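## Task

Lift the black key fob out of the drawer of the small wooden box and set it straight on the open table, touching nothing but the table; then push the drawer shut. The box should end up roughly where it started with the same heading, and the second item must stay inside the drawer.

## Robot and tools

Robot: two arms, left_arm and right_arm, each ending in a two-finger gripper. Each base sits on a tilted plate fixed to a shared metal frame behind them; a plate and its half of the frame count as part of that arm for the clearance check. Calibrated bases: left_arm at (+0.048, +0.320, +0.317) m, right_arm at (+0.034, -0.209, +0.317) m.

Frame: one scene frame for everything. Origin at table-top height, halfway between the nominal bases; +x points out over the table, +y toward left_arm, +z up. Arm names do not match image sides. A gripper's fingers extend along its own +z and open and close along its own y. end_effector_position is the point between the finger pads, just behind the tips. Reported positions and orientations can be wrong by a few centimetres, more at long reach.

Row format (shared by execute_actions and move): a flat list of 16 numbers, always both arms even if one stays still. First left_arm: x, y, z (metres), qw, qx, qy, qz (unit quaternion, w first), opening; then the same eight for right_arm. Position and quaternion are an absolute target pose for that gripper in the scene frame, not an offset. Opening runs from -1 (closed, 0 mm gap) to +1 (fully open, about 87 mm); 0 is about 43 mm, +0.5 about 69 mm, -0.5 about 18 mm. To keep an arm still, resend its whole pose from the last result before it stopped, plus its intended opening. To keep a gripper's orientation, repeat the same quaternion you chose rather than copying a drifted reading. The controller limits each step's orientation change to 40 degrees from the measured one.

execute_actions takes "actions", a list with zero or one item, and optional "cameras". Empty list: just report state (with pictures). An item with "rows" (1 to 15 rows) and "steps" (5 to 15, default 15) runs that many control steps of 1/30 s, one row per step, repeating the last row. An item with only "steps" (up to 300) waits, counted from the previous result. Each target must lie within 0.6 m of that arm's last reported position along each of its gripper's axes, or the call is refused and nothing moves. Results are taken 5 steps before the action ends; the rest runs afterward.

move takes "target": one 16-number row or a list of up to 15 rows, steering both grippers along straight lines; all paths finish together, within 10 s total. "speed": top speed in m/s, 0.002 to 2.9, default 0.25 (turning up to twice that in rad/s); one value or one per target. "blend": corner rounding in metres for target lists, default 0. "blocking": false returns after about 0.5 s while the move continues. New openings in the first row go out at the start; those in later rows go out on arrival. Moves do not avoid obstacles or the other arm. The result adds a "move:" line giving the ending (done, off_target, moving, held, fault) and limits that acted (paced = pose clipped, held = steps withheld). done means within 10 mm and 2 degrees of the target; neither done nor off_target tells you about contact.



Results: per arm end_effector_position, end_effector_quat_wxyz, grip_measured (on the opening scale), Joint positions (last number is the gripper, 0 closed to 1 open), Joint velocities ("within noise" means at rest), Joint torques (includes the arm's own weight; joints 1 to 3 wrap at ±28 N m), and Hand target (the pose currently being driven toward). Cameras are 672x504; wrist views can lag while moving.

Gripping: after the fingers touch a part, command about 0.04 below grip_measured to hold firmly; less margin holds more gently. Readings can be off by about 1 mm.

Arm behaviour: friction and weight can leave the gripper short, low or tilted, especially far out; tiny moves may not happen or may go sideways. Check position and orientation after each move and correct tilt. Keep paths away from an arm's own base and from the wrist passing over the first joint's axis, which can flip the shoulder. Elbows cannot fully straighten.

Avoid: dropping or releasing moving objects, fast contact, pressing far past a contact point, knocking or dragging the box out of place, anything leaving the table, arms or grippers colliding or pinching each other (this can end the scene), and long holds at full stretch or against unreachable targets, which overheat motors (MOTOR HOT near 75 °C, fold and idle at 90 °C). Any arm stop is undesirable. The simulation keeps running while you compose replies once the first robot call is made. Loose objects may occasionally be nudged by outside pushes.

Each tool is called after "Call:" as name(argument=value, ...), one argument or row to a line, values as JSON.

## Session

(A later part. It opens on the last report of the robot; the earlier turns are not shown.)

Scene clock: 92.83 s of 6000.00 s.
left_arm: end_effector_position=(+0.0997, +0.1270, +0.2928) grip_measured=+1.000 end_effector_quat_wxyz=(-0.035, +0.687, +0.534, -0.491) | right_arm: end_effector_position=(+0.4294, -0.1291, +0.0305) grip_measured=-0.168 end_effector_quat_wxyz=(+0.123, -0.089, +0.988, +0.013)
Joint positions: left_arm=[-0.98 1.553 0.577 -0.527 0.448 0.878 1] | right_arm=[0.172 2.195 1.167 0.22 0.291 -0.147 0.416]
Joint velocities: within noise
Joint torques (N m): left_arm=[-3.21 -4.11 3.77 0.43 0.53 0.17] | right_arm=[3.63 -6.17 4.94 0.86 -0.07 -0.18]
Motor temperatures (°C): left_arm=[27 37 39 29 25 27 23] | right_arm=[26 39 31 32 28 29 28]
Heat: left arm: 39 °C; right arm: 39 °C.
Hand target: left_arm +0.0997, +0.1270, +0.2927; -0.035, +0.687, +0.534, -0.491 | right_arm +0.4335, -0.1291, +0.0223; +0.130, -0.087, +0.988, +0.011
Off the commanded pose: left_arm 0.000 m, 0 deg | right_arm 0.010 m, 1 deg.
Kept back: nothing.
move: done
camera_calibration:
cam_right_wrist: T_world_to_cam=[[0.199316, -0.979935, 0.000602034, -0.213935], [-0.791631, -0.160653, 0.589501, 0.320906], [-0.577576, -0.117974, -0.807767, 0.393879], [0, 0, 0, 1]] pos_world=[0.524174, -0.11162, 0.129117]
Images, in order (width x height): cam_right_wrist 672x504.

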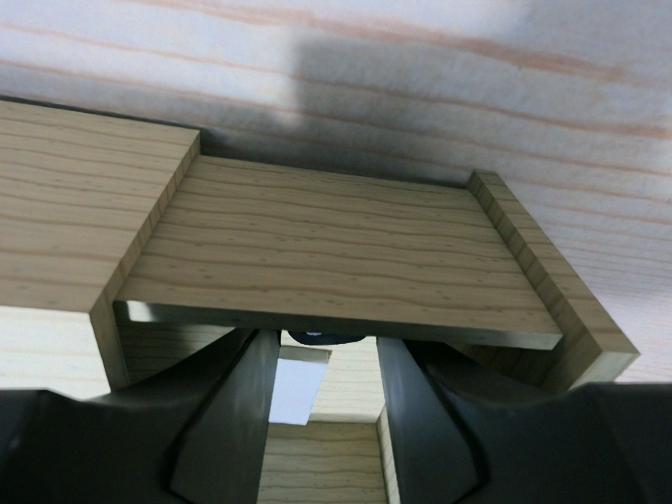

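Call:
move(
  target=[
    [0.0997, 0.1270, 0.2928, -0.035, 0.687, 0.534, -0.491, 1, 0.432, -0.1285, 0.050, 0.1300, -0.0864, 0.9877, 0.0114, -0.28],
  ],
  speed=0.06,
  cameras=["cam_right_wrist", "cam_low"],
)

Scene clock: 93.90 s of 6000.00 s.
left_arm: end_effector_position=(+0.0997, +0.1270, +0.2928) grip_measured=+1.000 end_effector_quat_wxyz=(-0.035, +0.687, +0.534, -0.491) | right_arm: end_effector_position=(+0.4162, -0.1305, +0.0327) grip_measured=-0.168 end_effector_quat_wxyz=(+0.108, -0.093, +0.990, +0.012)
Joint positions: left_arm=[-0.98 1.553 0.577 -0.527 0.448 0.878 1] | right_arm=[0.174 2.179 1.136 0.204 0.294 -0.144 0.416]
Joint velocities: within noise
Joint torques (N m): left_arm=[-3.22 -4.12 3.79 0.43 0.53 0.18] | right_arm=[5.64 -12.36 2.11 0.54 0.07 -0.01]
Motor temperatures (°C): left_arm=[27 37 39 29 25 27 23] | right_arm=[26 40 31 32 28 29 29]
Heat: left arm: 39 °C; right arm: 40 °C.
Hand target: left_arm +0.0997, +0.1270, +0.2927; -0.035, +0.687, +0.534, -0.491 | right_arm +0.4317, -0.1284, +0.0493; +0.130, -0.086, +0.988, +0.012
Off the commanded pose: left_arm 0.000 m, 0 deg | right_arm 0.024 m, 3 deg.
Kept back: nothing.
move: off_target (right_arm)
camera_calibration:
cam_right_wrist: T_world_to_cam=[[0.207479, -0.978239, -0.00132563, -0.215722], [-0.772592, -0.164693, 0.613171, 0.299644], [-0.600046, -0.126196, -0.789949, 0.395532], [0, 0, 0, 1]] pos_world=[0.513598, -0.111763, 0.128431]
Images, in order (width x height): cam_low 672x504, cam_right_wrist 672x504.

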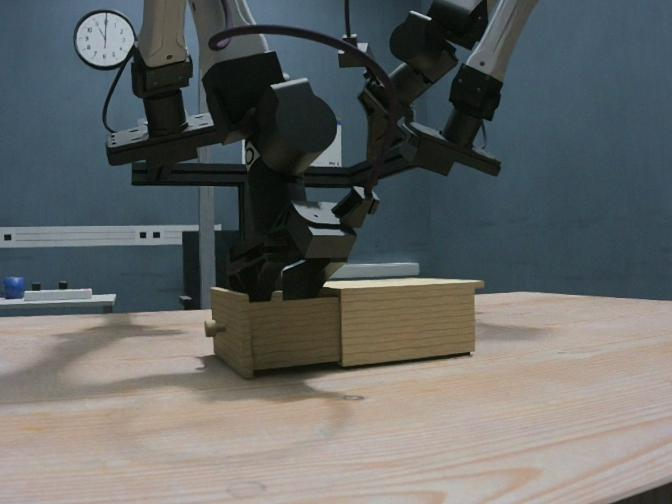

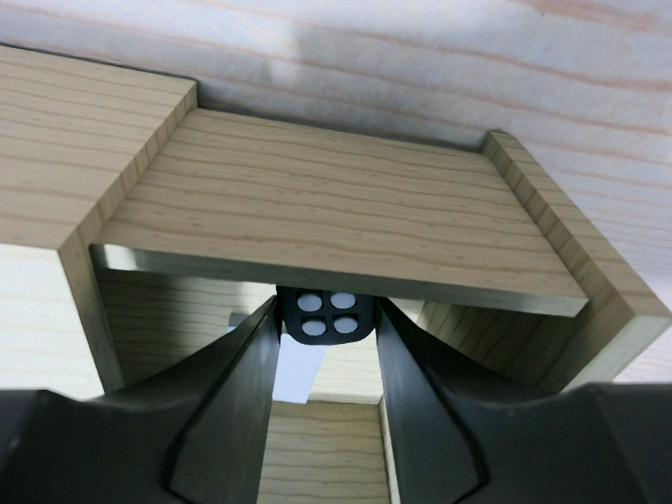

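Call:
zoom_image(
  camera="cam_low",
  region=[190, 180, 500, 400],
)

Call:
zoom_image(
  camera="cam_right_wrist",
  region=[180, 220, 500, 440],
)

Scaled by 1.626 from the camera's 672x504 image, which has a finer 960x720 frame.

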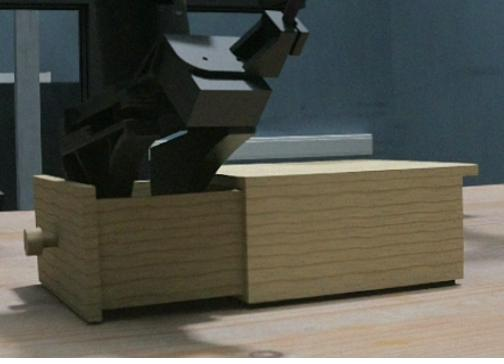

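Scaled by 1.575 from the camera's 672x504 image, which has a finer 960x720 frame.

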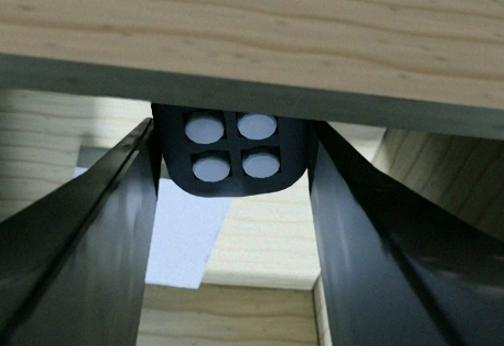

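Call:
move(
  target=[
    [0.0997, 0.1270, 0.2928, -0.035, 0.687, 0.534, -0.491, 1, 0.440, -0.1275, 0.062, 0.1300, -0.0864, 0.9877, 0.0114, -0.28],
  ],
  speed=0.06,
  cameras=["cam_right_wrist", "cam_low"],
)

Scene clock: 95.43 s of 6000.00 s.
left_arm: end_effector_position=(+0.0997, +0.1270, +0.2928) grip_measured=+1.000 end_effector_quat_wxyz=(-0.035, +0.687, +0.534, -0.491) | right_arm: end_effector_position=(+0.4162, -0.1302, +0.0435) grip_measured=-0.168 end_effector_quat_wxyz=(+0.101, -0.096, +0.990, +0.012)
Joint positions: left_arm=[-0.98 1.553 0.577 -0.527 0.448 0.878 1] | right_arm=[0.184 2.145 1.136 0.152 0.301 -0.136 0.416]
Joint velocities: within noise
Joint torques (N m): left_arm=[-3.22 -4.1 3.75 0.42 0.54 0.19] | right_arm=[5.68 -12.4 4.29 0.53 0.05 -0.05]
Motor temperatures (°C): left_arm=[27 37 39 29 25 27 23] | right_arm=[26 40 31 32 28 29 29]
Heat: left arm: 39 °C; right arm: 40 °C.
Hand target: left_arm +0.0997, +0.1270, +0.2927; -0.035, +0.687, +0.534, -0.491 | right_arm +0.4395, -0.1276, +0.0617; +0.130, -0.086, +0.988, +0.012
Off the commanded pose: left_arm 0.000 m, 0 deg | right_arm 0.030 m, 4 deg.
Kept back: nothing.
move: off_target (right_arm)
camera_calibration:
cam_right_wrist: T_world_to_cam=[[0.21281, -0.977092, -0.00202224, -0.217466], [-0.76234, -0.167331, 0.62517, 0.287972], [-0.611187, -0.131501, -0.780486, 0.407645], [0, 0, 0, 1]] pos_world=[0.514959, -0.110691, 0.13769]
Images, in order (width x height): cam_low 672x504, cam_right_wrist 672x504.

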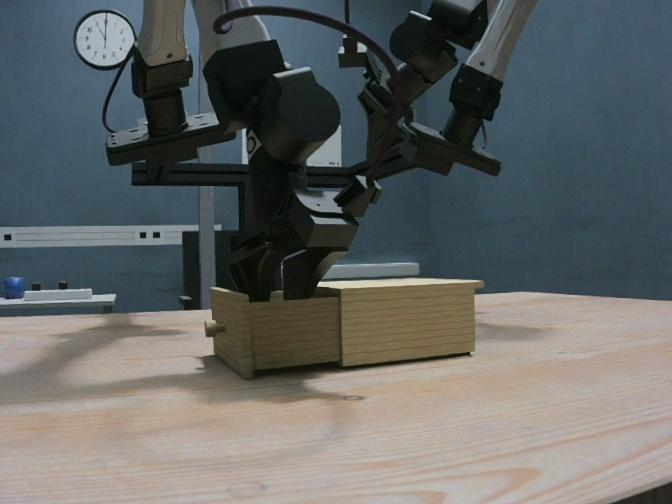

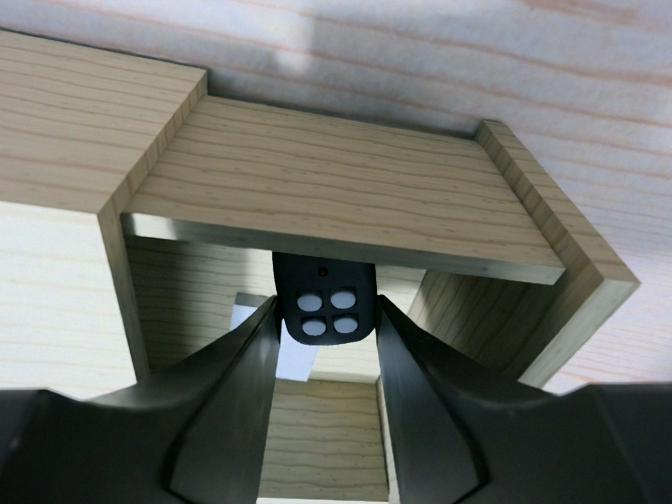

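Call:
move(
  target=[
    [0.0997, 0.1270, 0.2928, -0.035, 0.687, 0.534, -0.491, 1, 0.432, -0.1270, 0.100, 0.1300, -0.0864, 0.9877, 0.0114, -0.28],
  ],
  speed=0.10,
  cameras=["cam_right_wrist", "cam_low"],
)

Scene clock: 96.60 s of 6000.00 s.
left_arm: end_effector_position=(+0.0997, +0.1270, +0.2928) grip_measured=+1.000 end_effector_quat_wxyz=(-0.035, +0.687, +0.534, -0.491) | right_arm: end_effector_position=(+0.4227, -0.1280, +0.0851) grip_measured=-0.168 end_effector_quat_wxyz=(+0.114, -0.093, +0.989, +0.012)
Joint positions: left_arm=[-0.98 1.553 0.577 -0.527 0.448 0.878 1] | right_arm=[0.223 2.005 1.084 0.082 0.327 -0.109 0.416]
Joint velocities: within noise
Joint torques (N m): left_arm=[-3.22 -4.1 3.77 0.43 0.53 0.19] | right_arm=[5.29 -11.78 2.67 0.6 0.06 -0.07]
Motor temperatures (°C): left_arm=[27 37 39 29 25 27 23] | right_arm=[26 40 31 32 28 29 29]
Heat: left arm: 39 °C; right arm: 40 °C.
Hand target: left_arm +0.0997, +0.1270, +0.2927; -0.035, +0.687, +0.534, -0.491 | right_arm +0.4319, -0.1269, +0.0994; +0.130, -0.086, +0.988, +0.012
Off the commanded pose: left_arm 0.000 m, 0 deg | right_arm 0.018 m, 2 deg.
Kept back: nothing.
move: off_target (right_arm)
camera_calibration:
cam_right_wrist: T_world_to_cam=[[0.206778, -0.978388, 0.000305609, -0.214415], [-0.779244, -0.164501, 0.604746, 0.276616], [-0.591626, -0.125286, -0.796418, 0.438345], [0, 0, 0, 1]] pos_world=[0.519224, -0.109359, 0.181889]
Images, in order (width x height): cam_low 672x504, cam_right_wrist 672x504.

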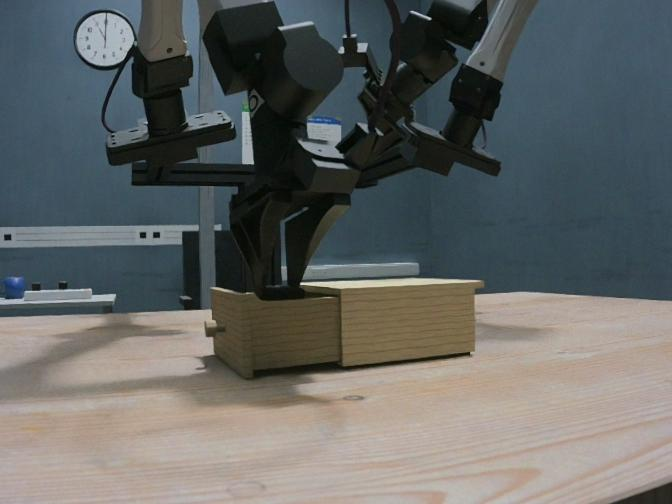

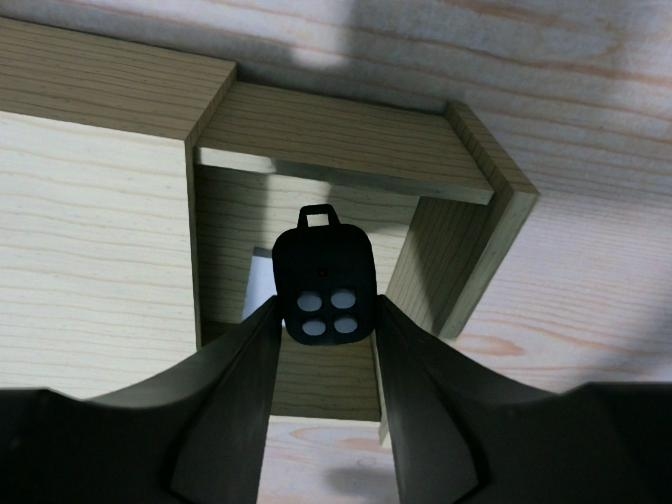

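Call:
move(
  target=[
    [0.0997, 0.1270, 0.2928, -0.035, 0.687, 0.534, -0.491, 1, 0.428, -0.1300, 0.155, 0.1300, -0.0864, 0.9877, 0.0114, -0.28],
    [0.0997, 0.1270, 0.2928, -0.035, 0.687, 0.534, -0.491, 1, 0.410, -0.3300, 0.145, 0.1305, 0, 0.9914, 0, -0.28],
    [0.0997, 0.1270, 0.2928, -0.035, 0.687, 0.534, -0.491, 1, 0.410, -0.3300, 0.065, 0.1305, 0, 0.9914, 0, -0.28],
  ],
  speed=0.22,
  blend=[0.03, 0.03, 0],
)

Scene clock: 99.57 s of 6000.00 s.
left_arm: end_effector_position=(+0.0997, +0.1270, +0.2928) grip_measured=+1.000 end_effector_quat_wxyz=(-0.035, +0.687, +0.534, -0.491) | right_arm: end_effector_position=(+0.4026, -0.3258, +0.0680) grip_measured=-0.168 end_effector_quat_wxyz=(+0.118, +0.002, +0.993, +0.001)
Joint positions: left_arm=[-0.98 1.553 0.577 -0.527 0.448 0.878 1] | right_arm=[-0.323 1.904 1.003 0.143 -0.016 -0.319 0.416]
Joint velocities: within noise
Joint torques (N m): left_arm=[-3.18 -4.05 3.74 0.42 0.53 0.18] | right_arm=[0.13 -7.24 4.67 0.8 -0.19 -0.28]
Motor temperatures (°C): left_arm=[27 37 39 29 25 27 23] | right_arm=[26 40 31 31 28 29 29]
Heat: left arm: 39 °C; right arm: 40 °C.
Hand target: left_arm +0.0997, +0.1270, +0.2927; -0.035, +0.687, +0.534, -0.491 | right_arm +0.4098, -0.3300, +0.0653; +0.130, +0.000, +0.991, +0.000
Off the commanded pose: left_arm 0.000 m, 0 deg | right_arm 0.009 m, 1 deg.
Kept back: nothing.
move: done; blend cut to 0.0279 m at target 1
camera_calibration:
cam_right_wrist: T_world_to_cam=[[0.0172277, -0.999851, 0.00108329, -0.334463], [-0.801266, -0.013158, 0.598164, 0.297287], [-0.598061, -0.011173, -0.801373, 0.428167], [0, 0, 0, 1]] pos_world=[0.500038, -0.325717, 0.165657]

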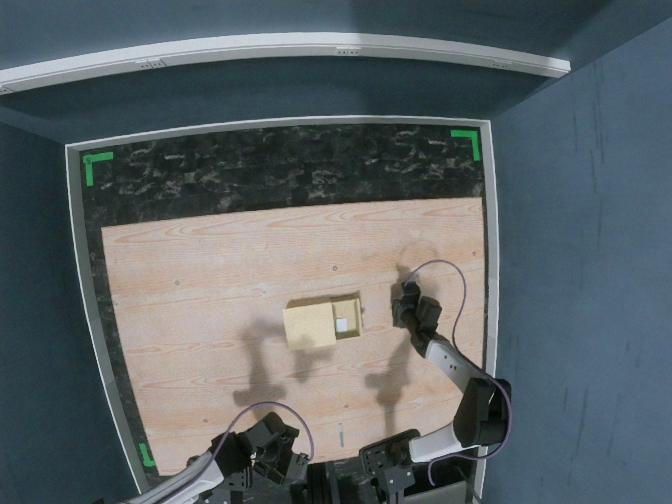

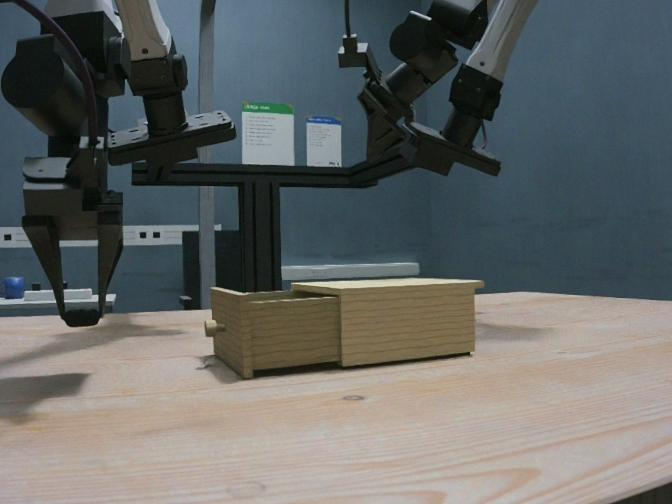

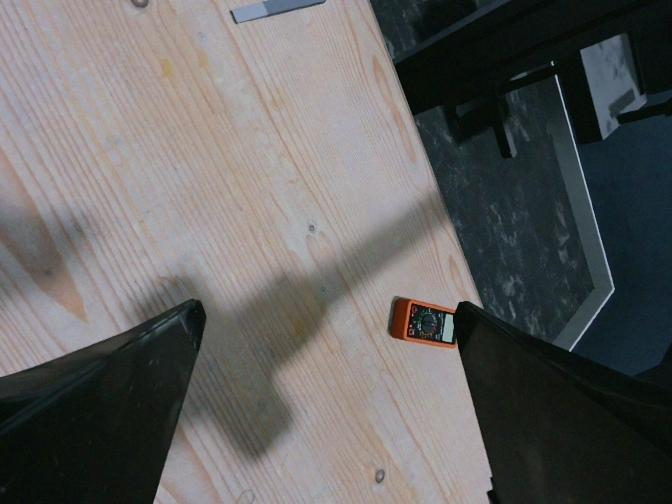

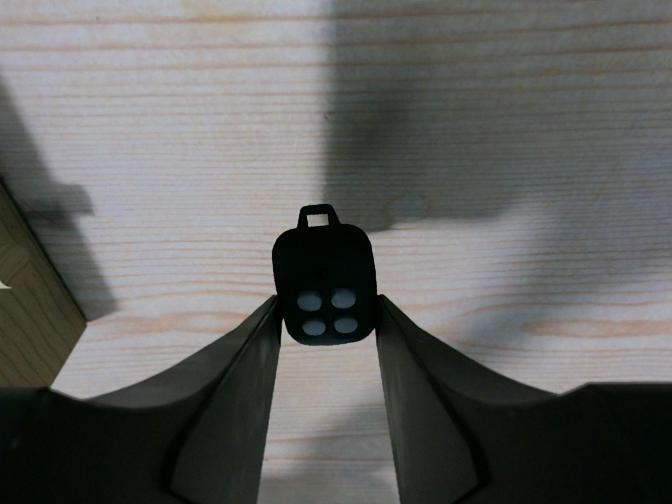

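Call:
move(
  target=[
    [0.0997, 0.1270, 0.2928, -0.035, 0.687, 0.534, -0.491, 1, 0.410, -0.3300, 0.035, 0.1305, 0, 0.9914, 0, -0.28],
  ],
  speed=0.10,
  cameras=["cam_low"],
)

Call:
zoom_image(
  camera="cam_low",
  region=[0, 200, 250, 390],
)

Scene clock: 100.80 s of 6000.00 s.
left_arm: end_effector_position=(+0.0997, +0.1270, +0.2928) grip_measured=+1.000 end_effector_quat_wxyz=(-0.035, +0.687, +0.534, -0.491) | right_arm: end_effector_position=(+0.4040, -0.3262, +0.0392) grip_measured=-0.168 end_effector_quat_wxyz=(+0.120, +0.002, +0.993, +0.000)
Joint positions: left_arm=[-0.98 1.553 0.577 -0.527 0.448 0.878 1] | right_arm=[-0.327 2.014 1.048 0.211 -0.02 -0.322 0.416]
Joint velocities: within noise
Joint torques (N m): left_arm=[-3.21 -4.05 3.79 0.43 0.53 0.18] | right_arm=[0.12 -7.23 4.21 0.81 -0.17 -0.24]
Motor temperatures (°C): left_arm=[27 37 39 29 25 27 23] | right_arm=[26 40 31 31 28 29 29]
Heat: left arm: 39 °C; right arm: 40 °C.
Hand target: left_arm +0.0997, +0.1270, +0.2927; -0.035, +0.687, +0.534, -0.491 | right_arm +0.4098, -0.3300, +0.0353; +0.130, +0.000, +0.991, +0.000
Off the commanded pose: left_arm 0.000 m, 0 deg | right_arm 0.008 m, 1 deg.
Kept back: nothing.
move: done
Images, in order (width x height): cam_low 672x504.

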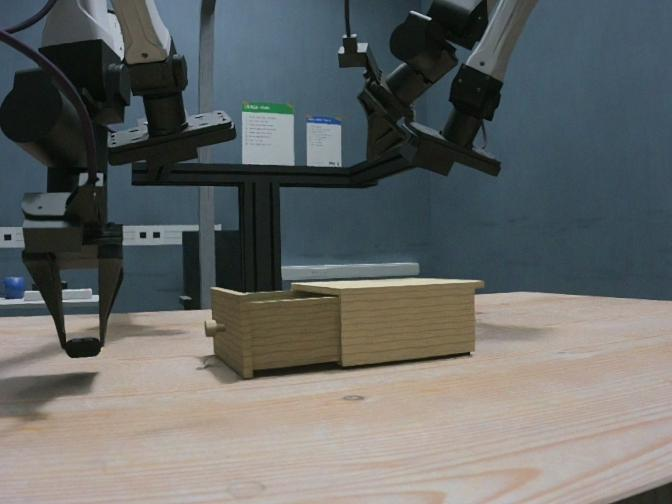

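Scaled by 2.016 from the camera's 672x504 image, which has a finer 960x720 frame.

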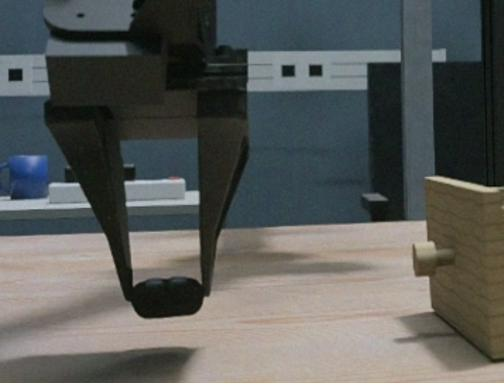

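Call:
move(
  target=[
    [0.0997, 0.1270, 0.2928, -0.035, 0.687, 0.534, -0.491, 1, 0.4095, -0.3295, 0.0235, 0.1305, 0, 0.9914, 0, -0.28],
  ],
  speed=0.04,
  cameras=["cam_low"],
)

Call:
zoom_image(
  camera="cam_low",
  region=[0, 240, 200, 400],
)

Scene clock: 101.73 s of 6000.00 s.
left_arm: end_effector_position=(+0.0997, +0.1270, +0.2928) grip_measured=+1.000 end_effector_quat_wxyz=(-0.035, +0.687, +0.534, -0.491) | right_arm: end_effector_position=(+0.4030, -0.3251, +0.0279) grip_measured=-0.168 end_effector_quat_wxyz=(+0.119, +0.002, +0.993, +0.001)
Joint positions: left_arm=[-0.98 1.553 0.577 -0.527 0.448 0.878 1] | right_arm=[-0.327 2.057 1.065 0.233 -0.021 -0.323 0.416]
Joint velocities: within noise
Joint torques (N m): left_arm=[-3.22 -4.11 3.75 0.43 0.53 0.17] | right_arm=[0.03 -7.12 4.12 0.84 -0.19 -0.22]
Motor temperatures (°C): left_arm=[27 37 38 29 25 27 23] | right_arm=[26 40 31 31 28 29 29]
Heat: left arm: 38 °C; right arm: 40 °C.
Hand target: left_arm +0.0997, +0.1270, +0.2927; -0.035, +0.687, +0.534, -0.491 | right_arm +0.4092, -0.3294, +0.0238; +0.130, +0.000, +0.991, +0.000
Off the commanded pose: left_arm 0.000 m, 0 deg | right_arm 0.009 m, 1 deg.
Kept back: nothing.
move: done
Images, in order (width x height): cam_low 672x504.

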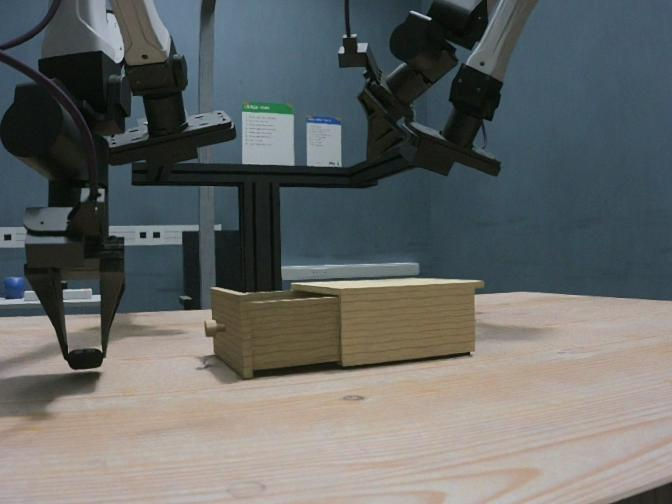

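Scaled by 2.520 from the camera's 672x504 image, which has a finer 960x720 frame.

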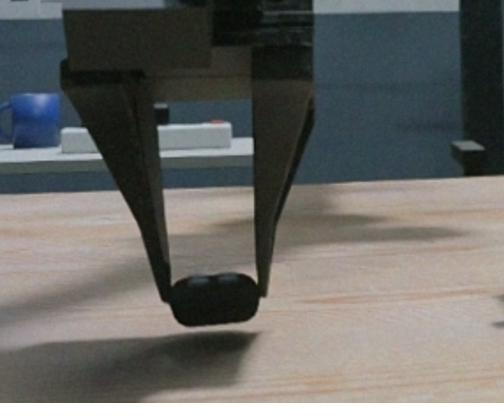

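Call:
move(
  target=[
    [0.0997, 0.1270, 0.2928, -0.035, 0.687, 0.534, -0.491, 1, 0.4095, -0.3295, 0.019, 0.1305, 0, 0.9914, 0, -0.28],
  ],
  speed=0.03,
  cameras=["cam_low"],
)

Call:
zoom_image(
  camera="cam_low",
  region=[0, 240, 200, 400],
)

Scene clock: 102.70 s of 6000.00 s.
left_arm: end_effector_position=(+0.0997, +0.1270, +0.2928) grip_measured=+1.000 end_effector_quat_wxyz=(-0.035, +0.687, +0.534, -0.491) | right_arm: end_effector_position=(+0.4040, -0.3251, +0.0236) grip_measured=-0.168 end_effector_quat_wxyz=(+0.120, +0.001, +0.993, +0.001)
Joint positions: left_arm=[-0.98 1.553 0.577 -0.527 0.448 0.878 1] | right_arm=[-0.327 2.073 1.075 0.243 -0.021 -0.323 0.416]
Joint velocities: within noise
Joint torques (N m): left_arm=[-3.22 -4.05 3.75 0.43 0.54 0.18] | right_arm=[-0.02 -7.25 4 0.83 -0.2 -0.23]
Motor temperatures (°C): left_arm=[27 37 38 29 25 27 23] | right_arm=[26 40 31 31 28 29 29]
Heat: left arm: 38 °C; right arm: 40 °C.
Hand target: left_arm +0.0997, +0.1270, +0.2927; -0.035, +0.687, +0.534, -0.491 | right_arm +0.4092, -0.3295, +0.0192; +0.130, +0.000, +0.991, +0.000
Off the commanded pose: left_arm 0.000 m, 0 deg | right_arm 0.008 m, 1 deg.
Kept back: nothing.
move: done
Images, in order (width x height): cam_low 672x504.

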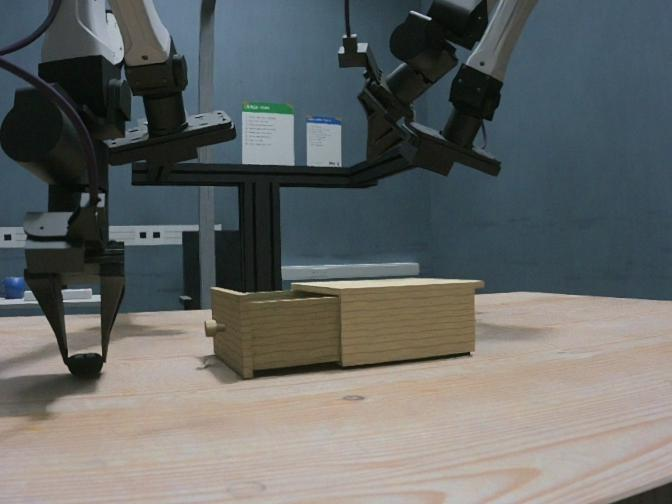

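Scaled by 2.520 from the camera's 672x504 image, which has a finer 960x720 frame.

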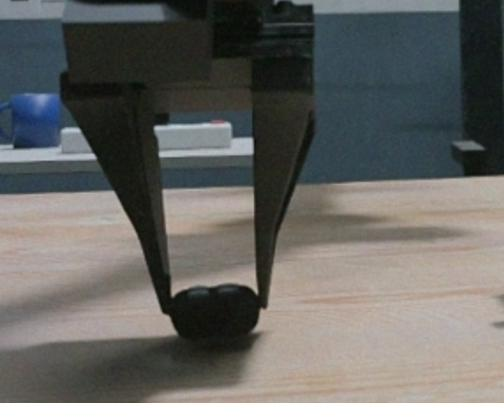

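Call:
move(
  target=[
    [0.0997, 0.1270, 0.2928, -0.035, 0.687, 0.534, -0.491, 1, 0.4095, -0.3295, 0.015, 0.1305, 0, 0.9914, 0, -0.28],
  ],
  speed=0.03,
  cameras=["cam_low", "cam_right_wrist"],
)

Call:
zoom_image(
  camera="cam_low",
  region=[0, 240, 200, 400],
)

Scene clock: 103.63 s of 6000.00 s.
left_arm: end_effector_position=(+0.0997, +0.1270, +0.2928) grip_measured=+1.000 end_effector_quat_wxyz=(-0.035, +0.687, +0.534, -0.491) | right_arm: end_effector_position=(+0.4045, -0.3250, +0.0198) grip_measured=-0.168 end_effector_quat_wxyz=(+0.120, +0.001, +0.993, +0.001)
Joint positions: left_arm=[-0.98 1.553 0.577 -0.527 0.448 0.878 1] | right_arm=[-0.327 2.088 1.083 0.25 -0.021 -0.323 0.416]
Joint velocities: within noise
Joint torques (N m): left_arm=[-3.23 -4.08 3.77 0.42 0.53 0.17] | right_arm=[-0.12 -7.3 3.97 0.85 -0.19 -0.27]
Motor temperatures (°C): left_arm=[27 37 38 29 25 27 23] | right_arm=[26 40 31 31 28 29 29]
Heat: left arm: 38 °C; right arm: 40 °C.
Hand target: left_arm +0.0997, +0.1270, +0.2927; -0.035, +0.687, +0.534, -0.491 | right_arm +0.4094, -0.3295, +0.0153; +0.130, +0.000, +0.991, +0.000
Off the commanded pose: left_arm 0.000 m, 0 deg | right_arm 0.008 m, 1 deg.
Kept back: nothing.
move: done
camera_calibration:
cam_right_wrist: T_world_to_cam=[[0.0183627, -0.999831, 0.00118734, -0.334116], [-0.803762, -0.0140554, 0.594785, 0.328469], [-0.594667, -0.0118762, -0.803884, 0.389126], [0, 0, 0, 1]] pos_world=[0.501547, -0.324822, 0.117841]
Images, in order (width x height): cam_low 672x504, cam_right_wrist 672x504.

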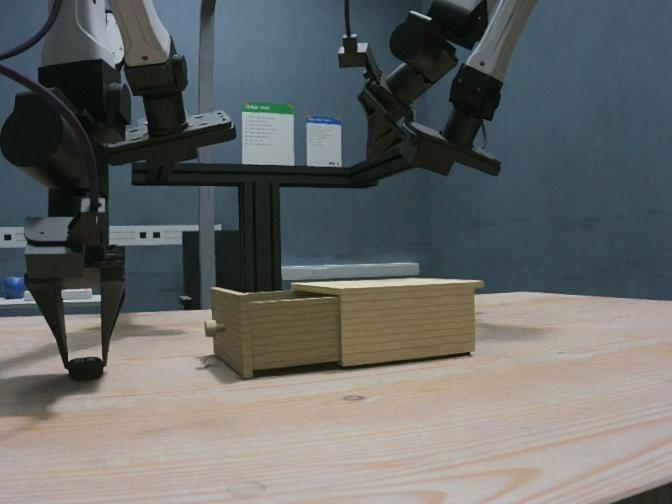

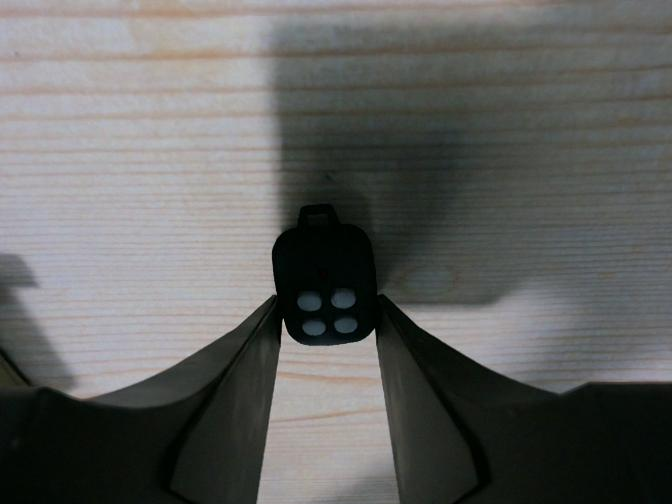

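Scaled by 2.520 from the camera's 672x504 image, which has a finer 960x720 frame.

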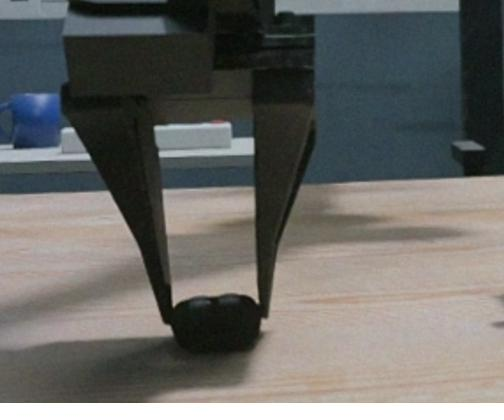

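Call:
move(
  target=[
    [0.0997, 0.1270, 0.2928, -0.035, 0.687, 0.534, -0.491, 1, 0.4095, -0.3295, 0.0125, 0.1305, 0, 0.9914, 0, -0.28],
  ],
  speed=0.03,
  cameras=["cam_low"],
)

Call:
zoom_image(
  camera="cam_low",
  region=[40, 320, 140, 400],
)

Scene clock: 104.60 s of 6000.00 s.
left_arm: end_effector_position=(+0.0997, +0.1270, +0.2928) grip_measured=+1.000 end_effector_quat_wxyz=(-0.035, +0.687, +0.534, -0.491) | right_arm: end_effector_position=(+0.4056, -0.3252, +0.0184) grip_measured=-0.168 end_effector_quat_wxyz=(+0.122, +0.001, +0.993, +0.001)
Joint positions: left_arm=[-0.98 1.553 0.577 -0.527 0.448 0.878 1] | right_arm=[-0.327 2.094 1.088 0.255 -0.022 -0.324 0.416]
Joint velocities: within noise
Joint torques (N m): left_arm=[-3.23 -4.1 3.73 0.43 0.54 0.18] | right_arm=[-0.01 -6.98 4.01 0.84 -0.19 -0.25]
Motor temperatures (°C): left_arm=[27 37 38 29 25 27 23] | right_arm=[26 40 31 31 28 29 29]
Heat: left arm: 38 °C; right arm: 40 °C.
Hand target: left_arm +0.0997, +0.1270, +0.2927; -0.035, +0.687, +0.534, -0.491 | right_arm +0.4094, -0.3295, +0.0128; +0.131, +0.000, +0.991, +0.000
Off the commanded pose: left_arm 0.000 m, 0 deg | right_arm 0.008 m, 1 deg.
Kept back: nothing.
move: done
Images, in order (width x height): cam_low 672x504.

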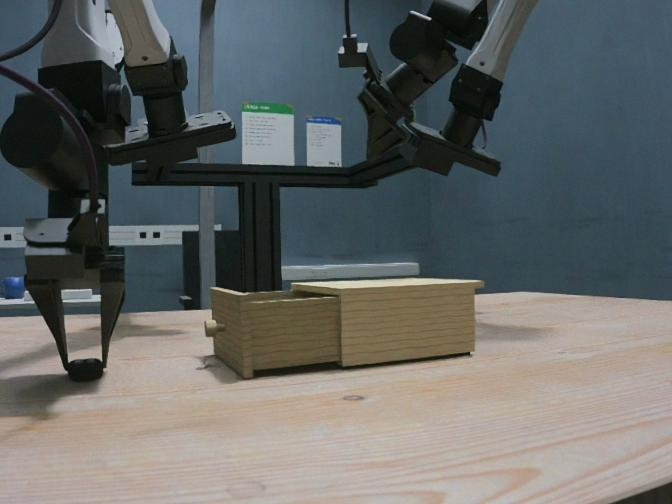

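Scaled by 5.040 from the camera's 672x504 image, which has a finer 960x720 frame.

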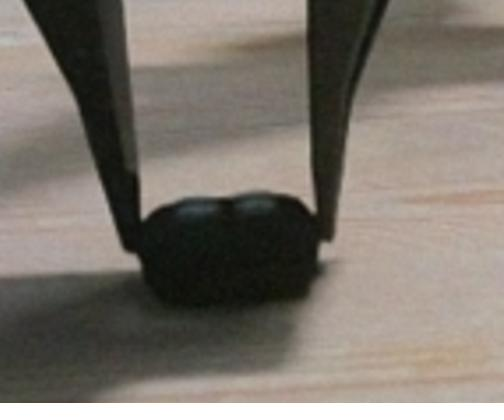

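Call:
move(
  target=[
    [0.0997, 0.1270, 0.2928, -0.035, 0.687, 0.534, -0.491, 1, 0.4095, -0.3295, 0.0100, 0.1305, 0, 0.9914, 0, -0.28],
  ],
  speed=0.03,
  cameras=["cam_right_wrist"],
)

Scene clock: 105.60 s of 6000.00 s.
left_arm: end_effector_position=(+0.0997, +0.1270, +0.2928) grip_measured=+1.000 end_effector_quat_wxyz=(-0.035, +0.687, +0.534, -0.491) | right_arm: end_effector_position=(+0.4057, -0.3252, +0.0182) grip_measured=-0.168 end_effector_quat_wxyz=(+0.122, +0.001, +0.993, +0.001)
Joint positions: left_arm=[-0.98 1.553 0.577 -0.527 0.448 0.878 1] | right_arm=[-0.327 2.095 1.089 0.255 -0.022 -0.324 0.416]
Joint velocities: within noise
Joint torques (N m): left_arm=[-3.21 -4.11 3.78 0.44 0.53 0.19] | right_arm=[-0.13 -6.34 4.41 0.89 -0.2 -0.24]
Motor temperatures (°C): left_arm=[27 37 38 29 25 27 23] | right_arm=[26 40 31 31 28 29 29]
Heat: left arm: 38 °C; right arm: 40 °C.
Hand target: left_arm +0.0997, +0.1270, +0.2927; -0.035, +0.687, +0.534, -0.491 | right_arm +0.4093, -0.3295, +0.0104; +0.130, +0.000, +0.991, +0.000
Off the commanded pose: left_arm 0.000 m, 0 deg | right_arm 0.010 m, 1 deg.
Kept back: nothing.
move: done
camera_calibration:
cam_right_wrist: T_world_to_cam=[[0.0186099, -0.999825, 0.00192524, -0.334542], [-0.805541, -0.013853, 0.592379, 0.331274], [-0.592248, -0.012575, -0.805657, 0.387292], [0, 0, 0, 1]] pos_world=[0.502454, -0.325024, 0.116429]
Images, in order (width x height): cam_right_wrist 672x504.

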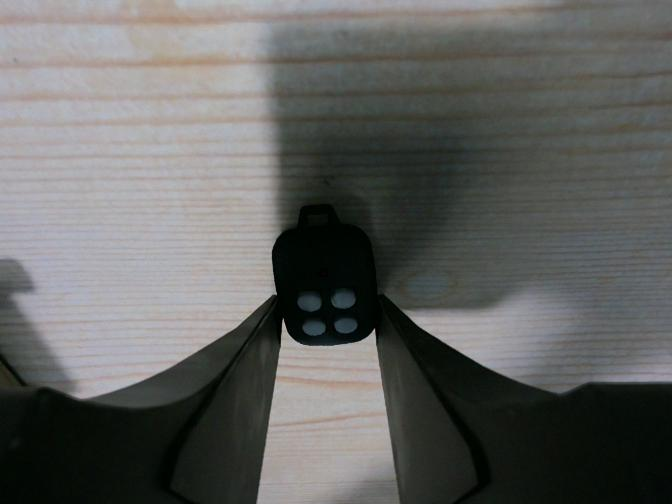

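Call:
move(
  target=[
    [0.0997, 0.1270, 0.2928, -0.035, 0.687, 0.534, -0.491, 1, 0.4095, -0.3295, 0.0125, 0.1305, 0, 0.9914, 0, -0.10],
    [0.0997, 0.1270, 0.2928, -0.035, 0.687, 0.534, -0.491, 1, 0.4095, -0.3295, 0.0125, 0.1305, 0, 0.9914, 0, 0.15],
  ],
  speed=0.03,
  cameras=["cam_right_wrist"],
)

Scene clock: 107.73 s of 6000.00 s.
left_arm: end_effector_position=(+0.0997, +0.1270, +0.2928) grip_measured=+1.000 end_effector_quat_wxyz=(-0.035, +0.687, +0.534, -0.491) | right_arm: end_effector_position=(+0.4055, -0.3250, +0.0160) grip_measured=+0.150 end_effector_quat_wxyz=(+0.122, +0.001, +0.993, +0.001)
Joint positions: left_arm=[-0.98 1.553 0.577 -0.527 0.448 0.878 1] | right_arm=[-0.327 2.103 1.092 0.259 -0.022 -0.325 0.575]
Joint velocities: within noise
Joint torques (N m): left_arm=[-3.25 -4.1 3.77 0.43 0.53 0.17] | right_arm=[-0.13 -7.61 3.62 0.81 -0.17 -0.25]
Motor temperatures (°C): left_arm=[27 37 38 29 25 27 23] | right_arm=[26 40 31 31 28 29 29]
Heat: left arm: 38 °C; right arm: 40 °C.
Hand target: left_arm +0.0997, +0.1270, +0.2927; -0.035, +0.687, +0.534, -0.491 | right_arm +0.4094, -0.3296, +0.0127; +0.130, +0.000, +0.991, +0.000
Off the commanded pose: left_arm 0.000 m, 0 deg | right_arm 0.007 m, 1 deg.
Kept back: nothing.
move: done
camera_calibration:
cam_right_wrist: T_world_to_cam=[[0.0195139, -0.999808, 0.00163228, -0.334652], [-0.805356, -0.0147511, 0.592608, 0.332008], [-0.59247, -0.0128787, -0.805489, 0.385398], [0, 0, 0, 1]] pos_world=[0.502252, -0.324727, 0.11423]
Images, in order (width x height): cam_right_wrist 672x504.

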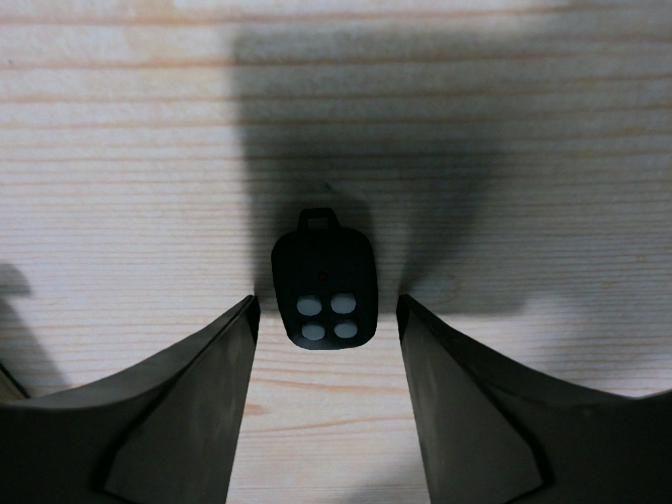

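Call:
move(
  target=[
    [0.0997, 0.1270, 0.2928, -0.035, 0.687, 0.534, -0.491, 1, 0.4090, -0.3275, 0.135, 0.1305, 0, 0.9914, 0, 0.15],
  ],
  speed=0.18,
  cameras=["cam_right_wrist", "cam_high", "cam_low"],
)

Scene clock: 110.27 s of 6000.00 s.
left_arm: end_effector_position=(+0.0997, +0.1270, +0.2928) grip_measured=+1.000 end_effector_quat_wxyz=(-0.035, +0.687, +0.534, -0.491) | right_arm: end_effector_position=(+0.4027, -0.3278, +0.1241) grip_measured=+0.150 end_effector_quat_wxyz=(+0.118, -0.001, +0.993, +0.004)
Joint positions: left_arm=[-0.98 1.553 0.577 -0.527 0.448 0.878 1] | right_arm=[-0.321 1.697 0.962 -0.025 -0.022 -0.324 0.575]
Joint velocities: within noise
Joint torques (N m): left_arm=[-3.12 -4.04 3.78 0.43 0.53 0.18] | right_arm=[1.59 -11.04 3.59 0.61 0 -0.06]
Motor temperatures (°C): left_arm=[27 37 38 29 25 27 23] | right_arm=[26 40 31 31 28 29 29]
Heat: left arm: 38 °C; right arm: 40 °C.
Hand target: left_arm +0.0997, +0.1270, +0.2927; -0.035, +0.687, +0.534, -0.491 | right_arm +0.4091, -0.3276, +0.1347; +0.131, +0.000, +0.991, +0.000
Off the commanded pose: left_arm 0.000 m, 0 deg | right_arm 0.013 m, 1 deg.
Kept back: nothing.
move: off_target (right_arm)
camera_calibration:
cam_right_wrist: T_world_to_cam=[[0.0243589, -0.999693, -0.00457438, -0.338698], [-0.801086, -0.0222565, 0.598135, 0.260768], [-0.598053, -0.0109054, -0.801382, 0.473168], [0, 0, 0, 1]] pos_world=[0.500128, -0.32763, 0.221665]
Images, in order (width x height): cam_high 672x504, cam_low 672x504, cam_right_wrist 672x504.

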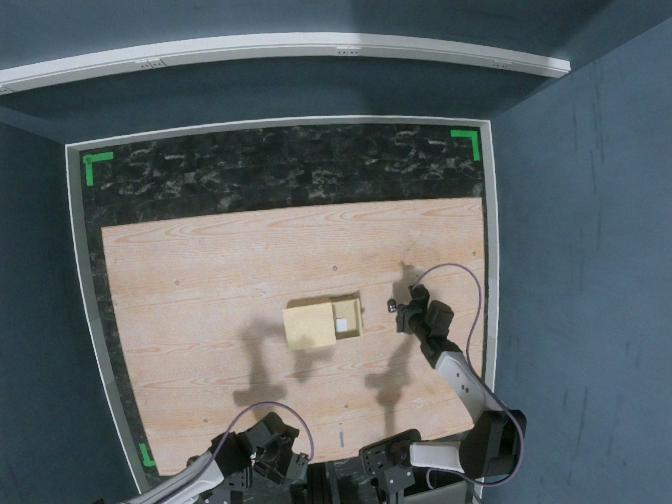

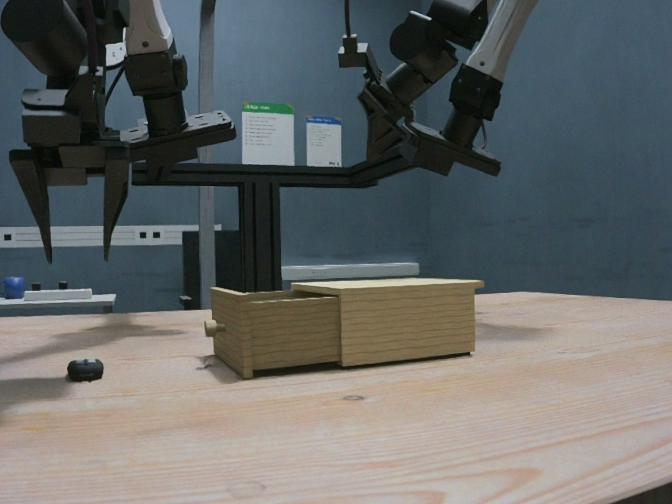

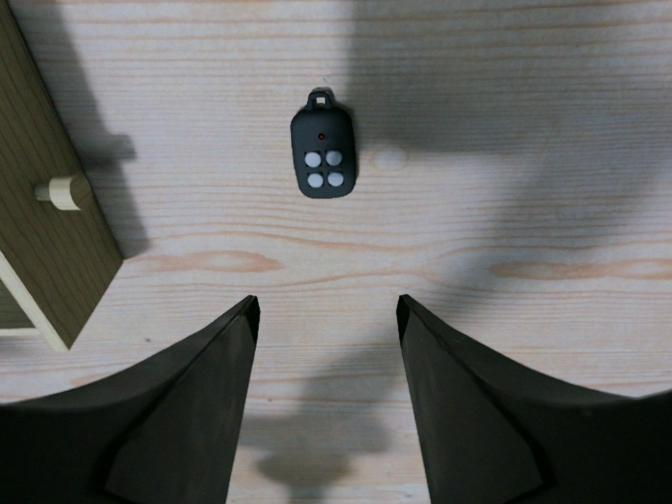

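Call:
move(
  target=[
    [0.0997, 0.1270, 0.2928, -0.035, 0.687, 0.534, -0.491, 1, 0.404, -0.2500, 0.140, 0.1126, 0.0118, 0.9881, 0.1038, -1],
    [0.0997, 0.1270, 0.2928, -0.035, 0.687, 0.534, -0.491, 1, 0.404, -0.2420, 0.040, 0.1126, 0.0118, 0.9881, 0.1038, -1],
  ],
  speed=0.18,
  blend=[0.03, 0],
  cameras=["cam_right_wrist", "cam_high", "cam_low"],
)

Scene clock: 112.83 s of 6000.00 s.
left_arm: end_effector_position=(+0.0997, +0.1270, +0.2928) grip_measured=+1.000 end_effector_quat_wxyz=(-0.035, +0.687, +0.534, -0.491) | right_arm: end_effector_position=(+0.3986, -0.2427, +0.0446) grip_measured=-0.973 end_effector_quat_wxyz=(+0.104, +0.008, +0.989, +0.100)
Joint positions: left_arm=[-0.98 1.553 0.577 -0.527 0.448 0.878 1] | right_arm=[-0.204 2.013 1.019 0.163 -0.115 -0.202 0.013]
Joint velocities: within noise
Joint torques (N m): left_arm=[-3.21 -4.05 3.75 0.43 0.54 0.18] | right_arm=[1.57 -6.95 3.81 0.71 -0.28 -0.09]
Motor temperatures (°C): left_arm=[27 37 38 29 25 27 23] | right_arm=[26 40 31 31 28 29 29]
Heat: left arm: 38 °C; right arm: 40 °C.
Hand target: left_arm +0.0997, +0.1270, +0.2927; -0.035, +0.687, +0.534, -0.491 | right_arm +0.4039, -0.2420, +0.0402; +0.113, +0.012, +0.988, +0.104
Off the commanded pose: left_arm 0.000 m, 0 deg | right_arm 0.007 m, 1 deg.
Kept back: nothing.
move: done
camera_calibration:
cam_right_wrist: T_world_to_cam=[[0.0249588, -0.979937, -0.197738, -0.240822], [-0.783801, -0.141957, 0.604569, 0.270728], [-0.62051, 0.139898, -0.771619, 0.452131], [0, 0, 0, 1]] pos_world=[0.498759, -0.26081, 0.13758]
Images, in order (width x height): cam_high 672x504, cam_low 672x504, cam_right_wrist 672x504.

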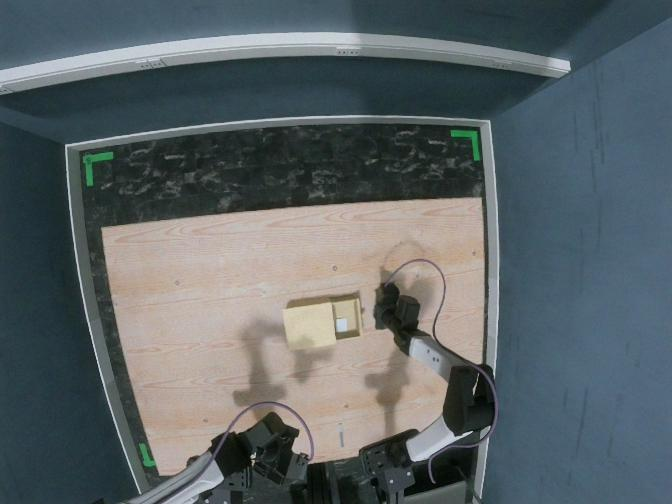

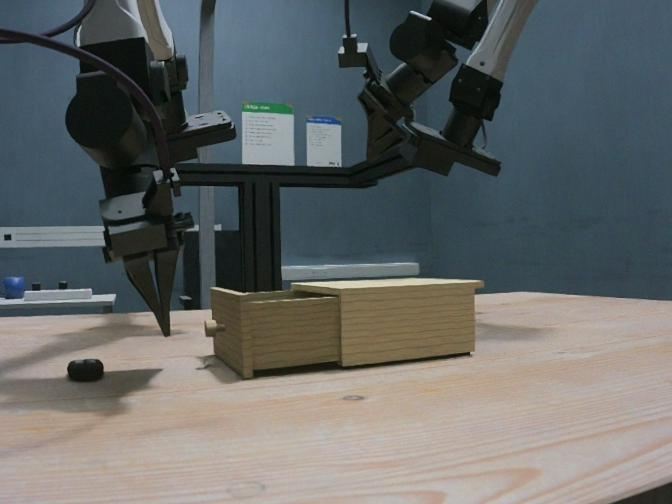

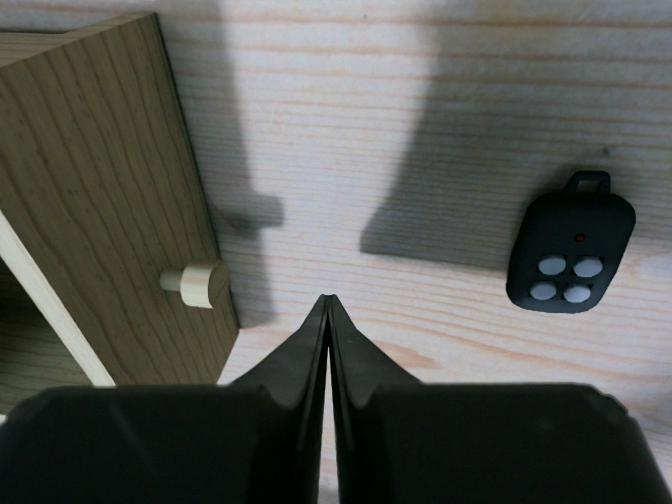

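Call:
move(
  target=[
    [0.0997, 0.1270, 0.2928, -0.035, 0.687, 0.534, -0.491, 1, 0.408, -0.2300, 0.032, 0.1126, 0.0118, 0.9881, 0.1038, -1],
    [0.0997, 0.1270, 0.2928, -0.035, 0.687, 0.534, -0.491, 1, 0.411, -0.1750, 0.032, 0.1126, 0.0118, 0.9881, 0.1038, -1],
  ],
  speed=[0.15, 0.06],
  blend=[0.01, 0],
  cameras=["cam_right_wrist", "cam_high", "cam_low"],
)

Scene clock: 114.70 s of 6000.00 s.
left_arm: end_effector_position=(+0.0997, +0.1270, +0.2928) grip_measured=+1.000 end_effector_quat_wxyz=(-0.035, +0.687, +0.534, -0.491) | right_arm: end_effector_position=(+0.4055, -0.2010, +0.0346) grip_measured=-0.973 end_effector_quat_wxyz=(+0.104, +0.012, +0.992, +0.069)
Joint positions: left_arm=[-0.98 1.553 0.577 -0.527 0.448 0.878 1] | right_arm=[-0.065 2.076 1.038 0.22 0.042 -0.1 0.013]
Joint velocities: within noise
Joint torques (N m): left_arm=[-3.21 -4.1 3.74 0.44 0.53 0.18] | right_arm=[5.68 -6.41 3.48 0.77 -0.64 0.13]
Motor temperatures (°C): left_arm=[27 37 38 29 25 27 23] | right_arm=[26 40 31 31 28 29 29]
Heat: left arm: 38 °C; right arm: 40 °C.
Hand target: left_arm +0.0997, +0.1270, +0.2927; -0.035, +0.687, +0.534, -0.491 | right_arm +0.4101, -0.1755, +0.0334; +0.112, +0.011, +0.988, +0.104
Off the commanded pose: left_arm 0.000 m, 0 deg | right_arm 0.027 m, 4 deg.
Kept back: nothing.
move: off_target (right_arm); blend cut to 0.0076 m at target 1
camera_calibration:
cam_right_wrist: T_world_to_cam=[[0.011926, -0.990641, -0.13597, -0.200946], [-0.783798, -0.0936975, 0.613907, 0.297386], [-0.620902, 0.0992516, -0.77758, 0.435157], [0, 0, 0, 1]] pos_world=[0.505677, -0.214391, 0.128479]
Images, in order (width x height): cam_high 672x504, cam_low 672x504, cam_right_wrist 672x504.

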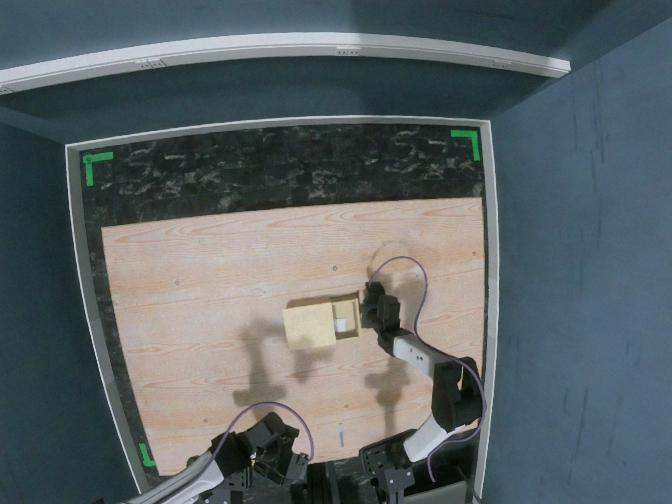

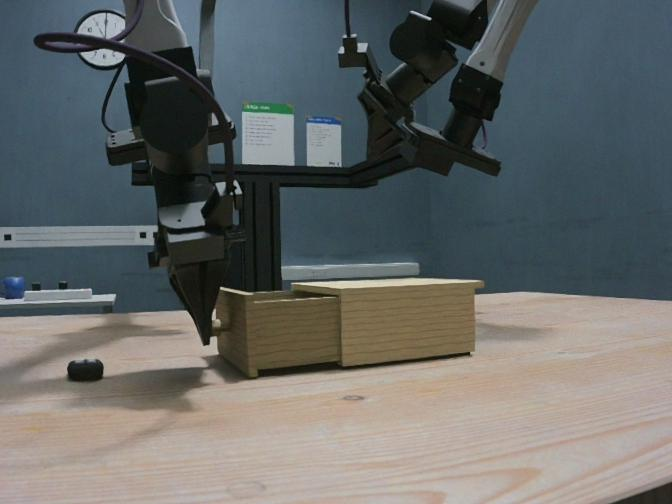

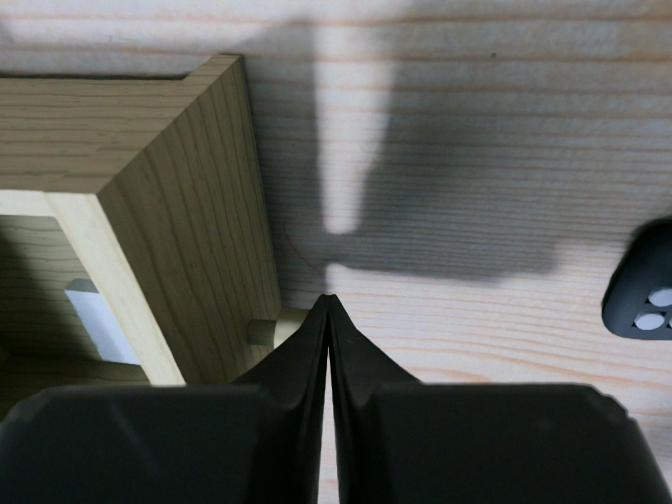

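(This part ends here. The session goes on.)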